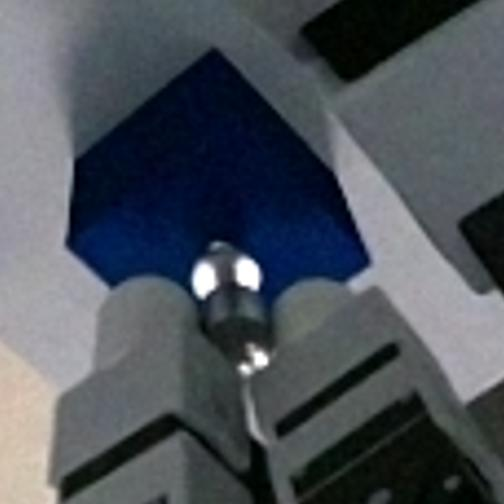

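Emit:
execute_actions(
  actions=[
    [[0,0,0,0,0,0,-0.67,0,-0.58,-0.7,0,0,0,0,-0.838,0,-0.58,-0.7,0,0,0,0,0.5,0.5,0,0,0,0,0,0,0,0,0,0,0,0,0,0,0,0,0,0,0,0,0,0,0.4,-0.4],[0,0,0,0,0,0,-0.67,0,-0.58,-0.7,0,0,0,0,-0.838,0,-0.58,-0.7,0,0,0,0,0.5,0.5,0,0,0,0,0,0,0,0,0,0,0,0,0,0,0,0,0,0,0,0,0,0,0.4,-0.4],[0,0,0.0009,0,0,0,-0.75,0,-0.58,-0.7,0,0,0,0,-0.758,0,-0.58,-0.7,0,0,0,0,0.5,0.5,0,0,0,0,0,0,0,0,0,0,0,0,0,0,0,0,0,0,0,0,0,0,0.4,-0.4],[0,0,0.0009,0,0,0,-0.75,0,-0.58,-0.7,0,0,0,0,-0.758,0,-0.58,-0.7,0,0,0,0,0.5,0.5,0,0,0,0,0,0,0,0,0,0,0,0,0,0,0,0,0,0,0,0,0,0,0.4,-0.4],[0,0,0.0009,0,0,0,-0.75,0.23,-0.58,-0.7,0,0,0,0,-0.758,-0.23,-0.58,-0.7,0,0,0,0,0.5,0.5,0,0,0,0,0,0,0,0,0,0,0,0,0,0,0,0,0,0,0,0,0,0,0.4,-0.4],[0,0,0.0009,0,0,0,-0.75,0.23,-0.58,-0.7,0,0,0,0,-0.758,-0.23,-0.58,-0.7,0,0,0,0,0.5,0.5,0,0,0,0,0,0,0,0,0,0,0,0,0,0,0,0,0,0,0,0,0,0,0.4,-0.4],[0,0,0.0009,0,0,0,-0.67,0.23,-0.58,-0.7,0,0,0,0,-0.838,-0.23,-0.58,-0.7,0,0,0,0,0.5,0.5,0,0,0,0,0,0,0,0,0,0,0,0,0,0,0,0,0,0,0,0,0,0,0.4,-0.4]],
    [[0,0,0,0,0,0,-0.67,0,-0.58,-0.7,0,0,0,0,-0.838,0,-0.58,-0.7,0,0,0,0,0.5,0.5,0,0,0,0,0,0,0,0,0,0,0,0,0,0,0,0,0,0,0,0,0,0,0.4,-0.4],[0,0,0,0,0,0,-0.67,0,-0.58,-0.7,0,0,0,0,-0.838,0,-0.58,-0.7,0,0,0,0,0.5,0.5,0,0,0,0,0,0,0,0,0,0,0,0,0,0,0,0,0,0,0,0,0,0,0.4,-0.4],[0,0,0.0009,0,0,0,-0.75,0,-0.58,-0.7,0,0,0,0,-0.758,0,-0.58,-0.7,0,0,0,0,0.5,0.5,0,0,0,0,0,0,0,0,0,0,0,0,0,0,0,0,0,0,0,0,0,0,0.4,-0.4],[0,0,0.0009,0,0,0,-0.75,0,-0.58,-0.7,0,0,0,0,-0.758,0,-0.58,-0.7,0,0,0,0,0.5,0.5,0,0,0,0,0,0,0,0,0,0,0,0,0,0,0,0,0,0,0,0,0,0,0.4,-0.4],[0,0,0.0009,0,0,0,-0.75,0.23,-0.58,-0.7,0,0,0,0,-0.758,-0.23,-0.58,-0.7,0,0,0,0,0.5,0.5,0,0,0,0,0,0,0,0,0,0,0,0,0,0,0,0,0,0,0,0,0,0,0.4,-0.4],[0,0,0.0009,0,0,0,-0.75,0.23,-0.58,-0.7,0,0,0,0,-0.758,-0.23,-0.58,-0.7,0,0,0,0,0.5,0.5,0,0,0,0,0,0,0,0,0,0,0,0,0,0,0,0,0,0,0,0,0,0,0.4,-0.4],[0,0,0.0009,0,0,0,-0.67,0.23,-0.58,-0.7,0,0,0,0,-0.838,-0.23,-0.58,-0.7,0,0,0,0,0.5,0.5,0,0,0,0,0,0,0,0,0,0,0,0,0,0,0,0,0,0,0,0,0,0,0.4,-0.4]],
    [[0,0,0,0,0,0,-0.67,0,-0.58,-0.7,0,0,0,0,-0.838,0,-0.58,-0.7,0,0,0,0,0.5,0.5,0,0,0,0,0,0,0,0,0,0,0,0,0,0,0,0,0,0,0,0,0,0,0.4,-0.4],[0,0,0,0,0,0,-0.67,0,-0.58,-0.7,0,0,0,0,-0.838,0,-0.58,-0.7,0,0,0,0,0.5,0.5,0,0,0,0,0,0,0,0,0,0,0,0,0,0,0,0,0,0,0,0,0,0,0.4,-0.4],[0,0,0.0009,0,0,0,-0.75,0,-0.58,-0.7,0,0,0,0,-0.758,0,-0.58,-0.7,0,0,0,0,0.5,0.5,0,0,0,0,0,0,0,0,0,0,0,0,0,0,0,0,0,0,0,0,0,0,0.4,-0.4],[0,0,0.0009,0,0,0,-0.75,0,-0.58,-0.7,0,0,0,0,-0.758,0,-0.58,-0.7,0,0,0,0,0.5,0.5,0,0,0,0,0,0,0,0,0,0,0,0,0,0,0,0,0,0,0,0,0,0,0.4,-0.4],[0,0,0.0009,0,0,0,-0.75,0.23,-0.58,-0.7,0,0,0,0,-0.758,-0.23,-0.58,-0.7,0,0,0,0,0.5,0.5,0,0,0,0,0,0,0,0,0,0,0,0,0,0,0,0,0,0,0,0,0,0,0.4,-0.4],[0,0,0.0009,0,0,0,-0.75,0.23,-0.58,-0.7,0,0,0,0,-0.758,-0.23,-0.58,-0.7,0,0,0,0,0.5,0.5,0,0,0,0,0,0,0,0,0,0,0,0,0,0,0,0,0,0,0,0,0,0,0.4,-0.4],[0,0,0.0009,0,0,0,-0.67,0.23,-0.58,-0.7,0,0,0,0,-0.838,-0.23,-0.58,-0.7,0,0,0,0,0.5,0.5,0,0,0,0,0,0,0,0,0,0,0,0,0,0,0,0,0,0,0,0,0,0,0.4,-0.4]],
    [[0,0,0,0,0,0,-0.67,0,-0.58,-0.7,0,0,0,0,-0.838,0,-0.58,-0.7,0,0,0,0,0.5,0.5,0,0,0,0,0,0,0,0,0,0,0,0,0,0,0,0,0,0,0,0,0,0,0.4,-0.4],[0,0,0,0,0,0,-0.67,0,-0.58,-0.7,0,0,0,0,-0.838,0,-0.58,-0.7,0,0,0,0,0.5,0.5,0,0,0,0,0,0,0,0,0,0,0,0,0,0,0,0,0,0,0,0,0,0,0.4,-0.4],[0,0,0.0009,0,0,0,-0.75,0,-0.58,-0.7,0,0,0,0,-0.758,0,-0.58,-0.7,0,0,0,0,0.5,0.5,0,0,0,0,0,0,0,0,0,0,0,0,0,0,0,0,0,0,0,0,0,0,0.4,-0.4],[0,0,0.0009,0,0,0,-0.75,0,-0.58,-0.7,0,0,0,0,-0.758,0,-0.58,-0.7,0,0,0,0,0.5,0.5,0,0,0,0,0,0,0,0,0,0,0,0,0,0,0,0,0,0,0,0,0,0,0.4,-0.4],[0,0,0.0009,0,0,0,-0.75,0.23,-0.58,-0.7,0,0,0,0,-0.758,-0.23,-0.58,-0.7,0,0,0,0,0.5,0.5,0,0,0,0,0,0,0,0,0,0,0,0,0,0,0,0,0,0,0,0,0,0,0.4,-0.4],[0,0,0.0009,0,0,0,-0.75,0.23,-0.58,-0.7,0,0,0,0,-0.758,-0.23,-0.58,-0.7,0,0,0,0,0.5,0.5,0,0,0,0,0,0,0,0,0,0,0,0,0,0,0,0,0,0,0,0,0,0,0.4,-0.4],[0,0,0.0009,0,0,0,-0.67,0.23,-0.58,-0.7,0,0,0,0,-0.838,-0.23,-0.58,-0.7,0,0,0,0,0.5,0.5,0,0,0,0,0,0,0,0,0,0,0,0,0,0,0,0,0,0,0,0,0,0,0.4,-0.4]],
  ],
)

Scene clock: 342.10 s.
left_arm: end_effector_position=(+0.5670, +0.2067, +0.4266) hand_goal=(-0.670, +0.230, -0.580, -0.700, +0.000, +0.000, +0.000, +0.000, -0.838, -0.230, -0.580, -0.700, +0.000, +0.000, +0.000, +0.000) hand_measured=(-0.680, +0.108, -0.582, -0.700, +0.002, -0.004, +0.000, -0.002, -0.824, -0.106, -0.578, -0.700, -0.006, +0.000, +0.000, +0.002) hand_current_ma=(-10, -310, +0, +0, +1, -4, +0, -1, +19, +315, +1, +0, -5, +0, +0, +1) hand_state=(goal, blocked, goal, goal, goal, goal, goal, goal, goal, blocked, goal, goal, goal, goal, goal, goal) hand_current_limit=0.50 hand_speed=0.50 end_effector_quat_wxyz=(+0.000, +1.000, -0.017, +0.000) | right_arm: end_effector_position=(+0.3411, +0.4035, +0.2068) hand_goal=(+0.000, +0.000, +0.000, +0.000, +0.000, +0.000, +0.000, +0.000, +0.000, +0.000, +0.000, +0.000, +0.000, +0.000, +0.000, +0.000) hand_measured=(-0.006, +0.000, +0.000, +0.002, +0.002, -0.004, +0.002, -0.002, -0.016, +0.000, -0.006, -0.004, -0.006, +0.000, +0.000, +0.002) hand_current_ma=(-2, +0, +0, +1, +1, -2, +0, +0, -14, +0, -2, -1, -2, +0, +0, +1) hand_state=(goal, goal, goal, goal, goal, goal, goal, goal, goal, goal, goal, goal, goal, goal, goal, goal) hand_current_limit=0.40 hand_speed=-0.40 end_effector_quat_wxyz=(+0.000, +0.439, +0.899, +0.000)
Joint positions: left_arm=[-2.434 -1.867 -1.05 -1.796 1.57 2.312] | right_arm=[0.658 -1.643 2.036 -1.964 -1.571 -0.005]
Joint torques (N m): left_arm=[6.15 42.42 9.7 4.42 -0.94 -1.76] | right_arm=[2.23 -12.3 -23.15 -0.77 1.53 1.92]
Wrist force (N): left_arm=[-0.4 -0.5 0.0] | right_arm=[0.4 -0.2 -0.6]
Wrist torque (N m): left_arm=[0.01 0.09 -0.02] | right_arm=[0.25 -0.01 0.17]
Wrist force, peak (N): left_arm=[-0.2 -0.6 2.2] | right_arm=[0.6 -0.1 -0.9]
Hand target: left_arm +0.5670, +0.2067, +0.4266; +0.000, +1.000, -0.017, +0.000 | right_arm +0.3411, +0.4035, +0.2068; +0.000, +0.439, +0.899, +0.000
Off the commanded pose: left_arm 0.000 m, 0 deg | right_arm 0.000 m, 0 deg.

Emit:
execute_actions(
  actions=[
    [[0,0,0,0,0,0,-0.67,0,-0.58,-0.7,0,0,0,0,-0.838,0,-0.58,-0.7,0,0,0,0,0.5,0.5,0,0,0,0,0,0,0,0,0,0,0,0,0,0,0,0,0,0,0,0,0,0,0.4,-0.4],[0,0,0.0009,0,0,0,-0.75,0,-0.58,-0.7,0,0,0,0,-0.758,0,-0.58,-0.7,0,0,0,0,0.5,0.5,0,0,0,0,0,0,0,0,0,0,0,0,0,0,0,0,0,0,0,0,0,0,0.4,-0.4],[0,0,0.0009,0,0,0,-0.75,0,-0.58,-0.7,0,0,0,0,-0.758,0,-0.58,-0.7,0,0,0,0,0.5,0.5,0,0,0,0,0,0,0,0,0,0,0,0,0,0,0,0,0,0,0,0,0,0,0.4,-0.4],[0,0,0.0009,0,0,0,-0.75,0.23,-0.58,-0.7,0,0,0,0,-0.758,-0.23,-0.58,-0.7,0,0,0,0,0.5,0.5,0,0,0,0,0,0,0,0,0,0,0,0,0,0,0,0,0,0,0,0,0,0,0.4,-0.4],[0,0,0.0009,0,0,0,-0.75,0.23,-0.58,-0.7,0,0,0,0,-0.758,-0.23,-0.58,-0.7,0,0,0,0,0.5,0.5,0,0,0,0,0,0,0,0,0,0,0,0,0,0,0,0,0,0,0,0,0,0,0.4,-0.4],[0,0,0.0009,0,0,0,-0.67,0.23,-0.58,-0.7,0,0,0,0,-0.838,-0.23,-0.58,-0.7,0,0,0,0,0.5,0.5,0,0,0,0,0,0,0,0,0,0,0,0,0,0,0,0,0,0,0,0,0,0,0.4,-0.4]],
    [[0,0,0,0,0,0,-0.67,0,-0.58,-0.7,0,0,0,0,-0.838,0,-0.58,-0.7,0,0,0,0,0.5,0.5,0,0,0,0,0,0,0,0,0,0,0,0,0,0,0,0,0,0,0,0,0,0,0.4,-0.4],[0,0,0.0009,0,0,0,-0.75,0,-0.58,-0.7,0,0,0,0,-0.758,0,-0.58,-0.7,0,0,0,0,0.5,0.5,0,0,0,0,0,0,0,0,0,0,0,0,0,0,0,0,0,0,0,0,0,0,0.4,-0.4],[0,0,0.0009,0,0,0,-0.75,0,-0.58,-0.7,0,0,0,0,-0.758,0,-0.58,-0.7,0,0,0,0,0.5,0.5,0,0,0,0,0,0,0,0,0,0,0,0,0,0,0,0,0,0,0,0,0,0,0.4,-0.4],[0,0,0.0009,0,0,0,-0.75,0.23,-0.58,-0.7,0,0,0,0,-0.758,-0.23,-0.58,-0.7,0,0,0,0,0.5,0.5,0,0,0,0,0,0,0,0,0,0,0,0,0,0,0,0,0,0,0,0,0,0,0.4,-0.4],[0,0,0.0009,0,0,0,-0.75,0.23,-0.58,-0.7,0,0,0,0,-0.758,-0.23,-0.58,-0.7,0,0,0,0,0.5,0.5,0,0,0,0,0,0,0,0,0,0,0,0,0,0,0,0,0,0,0,0,0,0,0.4,-0.4],[0,0,0.0009,0,0,0,-0.67,0.23,-0.58,-0.7,0,0,0,0,-0.838,-0.23,-0.58,-0.7,0,0,0,0,0.5,0.5,0,0,0,0,0,0,0,0,0,0,0,0,0,0,0,0,0,0,0,0,0,0,0.4,-0.4]],
    [[0,0,0,0,0,0,-0.67,0,-0.58,-0.7,0,0,0,0,-0.838,0,-0.58,-0.7,0,0,0,0,0.5,0.5,0,0,0,0,0,0,0,0,0,0,0,0,0,0,0,0,0,0,0,0,0,0,0.4,-0.4],[0,0,0.0009,0,0,0,-0.75,0,-0.58,-0.7,0,0,0,0,-0.758,0,-0.58,-0.7,0,0,0,0,0.5,0.5,0,0,0,0,0,0,0,0,0,0,0,0,0,0,0,0,0,0,0,0,0,0,0.4,-0.4],[0,0,0.0009,0,0,0,-0.75,0,-0.58,-0.7,0,0,0,0,-0.758,0,-0.58,-0.7,0,0,0,0,0.5,0.5,0,0,0,0,0,0,0,0,0,0,0,0,0,0,0,0,0,0,0,0,0,0,0.4,-0.4],[0,0,0.0009,0,0,0,-0.75,0.23,-0.58,-0.7,0,0,0,0,-0.758,-0.23,-0.58,-0.7,0,0,0,0,0.5,0.5,0,0,0,0,0,0,0,0,0,0,0,0,0,0,0,0,0,0,0,0,0,0,0.4,-0.4],[0,0,0.0009,0,0,0,-0.75,0.23,-0.58,-0.7,0,0,0,0,-0.758,-0.23,-0.58,-0.7,0,0,0,0,0.5,0.5,0,0,0,0,0,0,0,0,0,0,0,0,0,0,0,0,0,0,0,0,0,0,0.4,-0.4],[0,0,0.0009,0,0,0,-0.67,0.23,-0.58,-0.7,0,0,0,0,-0.838,-0.23,-0.58,-0.7,0,0,0,0,0.5,0.5,0,0,0,0,0,0,0,0,0,0,0,0,0,0,0,0,0,0,0,0,0,0,0.4,-0.4]],
    [[0,0,0,0,0,0,-0.67,0,-0.58,-0.7,0,0,0,0,-0.838,0,-0.58,-0.7,0,0,0,0,0.5,0.5,0,0,0,0,0,0,0,0,0,0,0,0,0,0,0,0,0,0,0,0,0,0,0.4,-0.4],[0,0,0.0009,0,0,0,-0.75,0,-0.58,-0.7,0,0,0,0,-0.758,0,-0.58,-0.7,0,0,0,0,0.5,0.5,0,0,0,0,0,0,0,0,0,0,0,0,0,0,0,0,0,0,0,0,0,0,0.4,-0.4],[0,0,0.0009,0,0,0,-0.75,0,-0.58,-0.7,0,0,0,0,-0.758,0,-0.58,-0.7,0,0,0,0,0.5,0.5,0,0,0,0,0,0,0,0,0,0,0,0,0,0,0,0,0,0,0,0,0,0,0.4,-0.4],[0,0,0.0009,0,0,0,-0.75,0.23,-0.58,-0.7,0,0,0,0,-0.758,-0.23,-0.58,-0.7,0,0,0,0,0.5,0.5,0,0,0,0,0,0,0,0,0,0,0,0,0,0,0,0,0,0,0,0,0,0,0.4,-0.4],[0,0,0.0009,0,0,0,-0.75,0.23,-0.58,-0.7,0,0,0,0,-0.758,-0.23,-0.58,-0.7,0,0,0,0,0.5,0.5,0,0,0,0,0,0,0,0,0,0,0,0,0,0,0,0,0,0,0,0,0,0,0.4,-0.4],[0,0,0.0009,0,0,0,-0.67,0.23,-0.58,-0.7,0,0,0,0,-0.838,-0.23,-0.58,-0.7,0,0,0,0,0.5,0.5,0,0,0,0,0,0,0,0,0,0,0,0,0,0,0,0,0,0,0,0,0,0,0.4,-0.4]],
    [[0,0,0,0,0,0,-0.67,0,-0.58,-0.7,0,0,0,0,-0.838,0,-0.58,-0.7,0,0,0,0,0.5,0.5,0,0,0,0,0,0,0,0,0,0,0,0,0,0,0,0,0,0,0,0,0,0,0.4,-0.4],[0,0,0.0009,0,0,0,-0.75,0,-0.58,-0.7,0,0,0,0,-0.758,0,-0.58,-0.7,0,0,0,0,0.5,0.5,0,0,0,0,0,0,0,0,0,0,0,0,0,0,0,0,0,0,0,0,0,0,0.4,-0.4],[0,0,0.0009,0,0,0,-0.75,0,-0.58,-0.7,0,0,0,0,-0.758,0,-0.58,-0.7,0,0,0,0,0.5,0.5,0,0,0,0,0,0,0,0,0,0,0,0,0,0,0,0,0,0,0,0,0,0,0.4,-0.4],[0,0,0.0009,0,0,0,-0.75,0.23,-0.58,-0.7,0,0,0,0,-0.758,-0.23,-0.58,-0.7,0,0,0,0,0.5,0.5,0,0,0,0,0,0,0,0,0,0,0,0,0,0,0,0,0,0,0,0,0,0,0.4,-0.4],[0,0,0.0009,0,0,0,-0.75,0.23,-0.58,-0.7,0,0,0,0,-0.758,-0.23,-0.58,-0.7,0,0,0,0,0.5,0.5,0,0,0,0,0,0,0,0,0,0,0,0,0,0,0,0,0,0,0,0,0,0,0.4,-0.4],[0,0,0.0009,0,0,0,-0.67,0.23,-0.58,-0.7,0,0,0,0,-0.838,-0.23,-0.58,-0.7,0,0,0,0,0.5,0.5,0,0,0,0,0,0,0,0,0,0,0,0,0,0,0,0,0,0,0,0,0,0,0.4,-0.4]],
    [[0,0,0,0,0,0,-0.67,0,-0.58,-0.7,0,0,0,0,-0.838,0,-0.58,-0.7,0,0,0,0,0.5,0.5,0,0,0,0,0,0,0,0,0,0,0,0,0,0,0,0,0,0,0,0,0,0,0.4,-0.4],[0,0,0.0009,0,0,0,-0.75,0,-0.58,-0.7,0,0,0,0,-0.758,0,-0.58,-0.7,0,0,0,0,0.5,0.5,0,0,0,0,0,0,0,0,0,0,0,0,0,0,0,0,0,0,0,0,0,0,0.4,-0.4],[0,0,0.0009,0,0,0,-0.75,0,-0.58,-0.7,0,0,0,0,-0.758,0,-0.58,-0.7,0,0,0,0,0.5,0.5,0,0,0,0,0,0,0,0,0,0,0,0,0,0,0,0,0,0,0,0,0,0,0.4,-0.4],[0,0,0.0009,0,0,0,-0.75,0.23,-0.58,-0.7,0,0,0,0,-0.758,-0.23,-0.58,-0.7,0,0,0,0,0.5,0.5,0,0,0,0,0,0,0,0,0,0,0,0,0,0,0,0,0,0,0,0,0,0,0.4,-0.4],[0,0,0.0009,0,0,0,-0.75,0.23,-0.58,-0.7,0,0,0,0,-0.758,-0.23,-0.58,-0.7,0,0,0,0,0.5,0.5,0,0,0,0,0,0,0,0,0,0,0,0,0,0,0,0,0,0,0,0,0,0,0.4,-0.4],[0,0,0.0009,0,0,0,-0.67,0.23,-0.58,-0.7,0,0,0,0,-0.838,-0.23,-0.58,-0.7,0,0,0,0,0.5,0.5,0,0,0,0,0,0,0,0,0,0,0,0,0,0,0,0,0,0,0,0,0,0,0.4,-0.4]],
    [[0,0,0,0,0,0,-0.67,0,-0.58,-0.7,0,0,0,0,-0.838,0,-0.58,-0.7,0,0,0,0,0.5,0.5,0,0,0,0,0,0,0,0,0,0,0,0,0,0,0,0,0,0,0,0,0,0,0.4,-0.4],[0,0,0.0009,0,0,0,-0.75,0,-0.58,-0.7,0,0,0,0,-0.758,0,-0.58,-0.7,0,0,0,0,0.5,0.5,0,0,0,0,0,0,0,0,0,0,0,0,0,0,0,0,0,0,0,0,0,0,0.4,-0.4],[0,0,0.0009,0,0,0,-0.75,0,-0.58,-0.7,0,0,0,0,-0.758,0,-0.58,-0.7,0,0,0,0,0.5,0.5,0,0,0,0,0,0,0,0,0,0,0,0,0,0,0,0,0,0,0,0,0,0,0.4,-0.4],[0,0,0.0009,0,0,0,-0.75,0.23,-0.58,-0.7,0,0,0,0,-0.758,-0.23,-0.58,-0.7,0,0,0,0,0.5,0.5,0,0,0,0,0,0,0,0,0,0,0,0,0,0,0,0,0,0,0,0,0,0,0.4,-0.4],[0,0,0.0009,0,0,0,-0.75,0.23,-0.58,-0.7,0,0,0,0,-0.758,-0.23,-0.58,-0.7,0,0,0,0,0.5,0.5,0,0,0,0,0,0,0,0,0,0,0,0,0,0,0,0,0,0,0,0,0,0,0.4,-0.4],[0,0,0.0009,0,0,0,-0.67,0.23,-0.58,-0.7,0,0,0,0,-0.838,-0.23,-0.58,-0.7,0,0,0,0,0.5,0.5,0,0,0,0,0,0,0,0,0,0,0,0,0,0,0,0,0,0,0,0,0,0,0.4,-0.4]],
    [[0,0,0,0,0,0,-0.67,0,-0.58,-0.7,0,0,0,0,-0.838,0,-0.58,-0.7,0,0,0,0,0.5,0.5,0,0,0,0,0,0,0,0,0,0,0,0,0,0,0,0,0,0,0,0,0,0,0.4,-0.4],[0,0,0.0009,0,0,0,-0.75,0,-0.58,-0.7,0,0,0,0,-0.758,0,-0.58,-0.7,0,0,0,0,0.5,0.5,0,0,0,0,0,0,0,0,0,0,0,0,0,0,0,0,0,0,0,0,0,0,0.4,-0.4],[0,0,0.0009,0,0,0,-0.75,0,-0.58,-0.7,0,0,0,0,-0.758,0,-0.58,-0.7,0,0,0,0,0.5,0.5,0,0,0,0,0,0,0,0,0,0,0,0,0,0,0,0,0,0,0,0,0,0,0.4,-0.4],[0,0,0.0009,0,0,0,-0.75,0.23,-0.58,-0.7,0,0,0,0,-0.758,-0.23,-0.58,-0.7,0,0,0,0,0.5,0.5,0,0,0,0,0,0,0,0,0,0,0,0,0,0,0,0,0,0,0,0,0,0,0.4,-0.4],[0,0,0.0009,0,0,0,-0.75,0.23,-0.58,-0.7,0,0,0,0,-0.758,-0.23,-0.58,-0.7,0,0,0,0,0.5,0.5,0,0,0,0,0,0,0,0,0,0,0,0,0,0,0,0,0,0,0,0,0,0,0.4,-0.4],[0,0,0.0009,0,0,0,-0.67,0.23,-0.58,-0.7,0,0,0,0,-0.838,-0.23,-0.58,-0.7,0,0,0,0,0.5,0.5,0,0,0,0,0,0,0,0,0,0,0,0,0,0,0,0,0,0,0,0,0,0,0.4,-0.4]],
  ],
  cameras=["cam_left_wrist"],
)

Emit:
zoom_image(
  camera="cam_left_wrist",
  region=[290, 180, 370, 260],
)

Scene clock: 349.80 s.
left_arm: end_effector_position=(+0.5670, +0.2067, +0.4223) hand_goal=(-0.670, +0.230, -0.580, -0.700, +0.000, +0.000, +0.000, +0.000, -0.838, -0.230, -0.580, -0.700, +0.000, +0.000, +0.000, +0.000) hand_measured=(-0.680, +0.106, -0.582, -0.700, +0.002, -0.004, +0.000, -0.002, -0.824, -0.108, -0.578, -0.700, -0.006, +0.000, +0.000, +0.002) hand_current_ma=(-11, -316, +0, +0, +1, -4, +0, -1, +18, +309, +1, +0, -5, +0, +0, +1) hand_state=(goal, blocked, goal, goal, goal, goal, goal, goal, goal, blocked, goal, goal, goal, goal, goal, goal) hand_current_limit=0.50 hand_speed=0.50 end_effector_quat_wxyz=(+0.000, +1.000, -0.017, +0.000) | right_arm: end_effector_position=(+0.3411, +0.4035, +0.2068) hand_goal=(+0.000, +0.000, +0.000, +0.000, +0.000, +0.000, +0.000, +0.000, +0.000, +0.000, +0.000, +0.000, +0.000, +0.000, +0.000, +0.000) hand_measured=(-0.006, +0.000, +0.000, +0.002, +0.002, -0.004, +0.002, -0.002, -0.016, +0.000, -0.006, -0.004, -0.006, +0.000, +0.000, +0.002) hand_current_ma=(-2, +0, +0, +1, +1, -2, +0, +0, -14, +0, -2, -1, -2, +0, +0, +1) hand_state=(goal, goal, goal, goal, goal, goal, goal, goal, goal, goal, goal, goal, goal, goal, goal, goal) hand_current_limit=0.40 hand_speed=-0.40 end_effector_quat_wxyz=(+0.000, +0.439, +0.899, +0.000)
Joint positions: left_arm=[-2.434 -1.864 -1.065 -1.784 1.57 2.312] | right_arm=[0.658 -1.643 2.036 -1.964 -1.571 -0.005]
Joint torques (N m): left_arm=[-4.07 42.75 10.05 4.34 1.12 -2.09] | right_arm=[2.63 -12.27 -18.8 -0.78 1.61 1.86]
Wrist force (N): left_arm=[-0.5 -0.6 0.0] | right_arm=[0.3 -0.3 -0.7]
Wrist torque (N m): left_arm=[-0.02 0.11 -0.03] | right_arm=[0.23 0.00 0.16]
Wrist force, peak (N): left_arm=[0.0 -0.6 2.9] | right_arm=[0.5 0.0 -1.1]
Hand target: left_arm +0.5670, +0.2067, +0.4223; +0.000, +1.000, -0.017, +0.000 | right_arm +0.3411, +0.4035, +0.2068; +0.000, +0.439, +0.899, +0.000
Off the commanded pose: left_arm 0.000 m, 0 deg | right_arm 0.000 m, 0 deg.
camera_calibration:
cam_left_wrist: T_world_to_cam=[[-0.732507, 0.680751, -0.00342124, 0.249437], [0.43343, 0.470246, 0.76877, -0.715251], [0.52495, 0.561646, -0.639517, -0.0177376], [0, 0, 0, 1]] pos_world=[0.502037, 0.176502, 0.539373]
Images, in order (width x height): cam_left_wrist 616x616.

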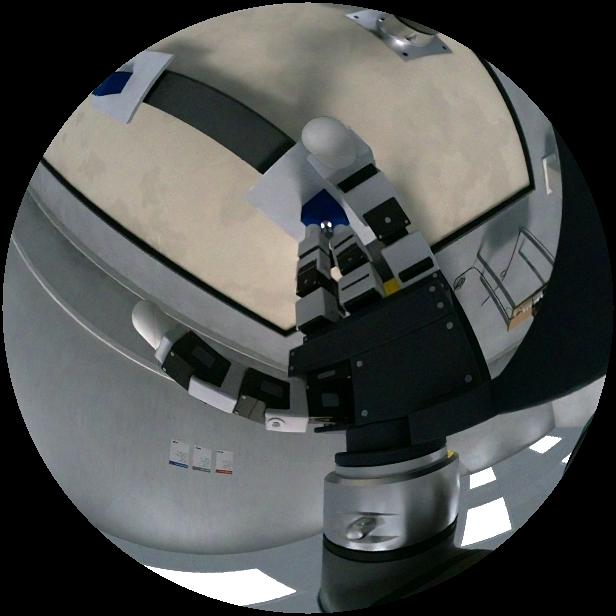

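Scaled by 6.300 from the camera's 616x616 image, which has a finer 880x880 frame.

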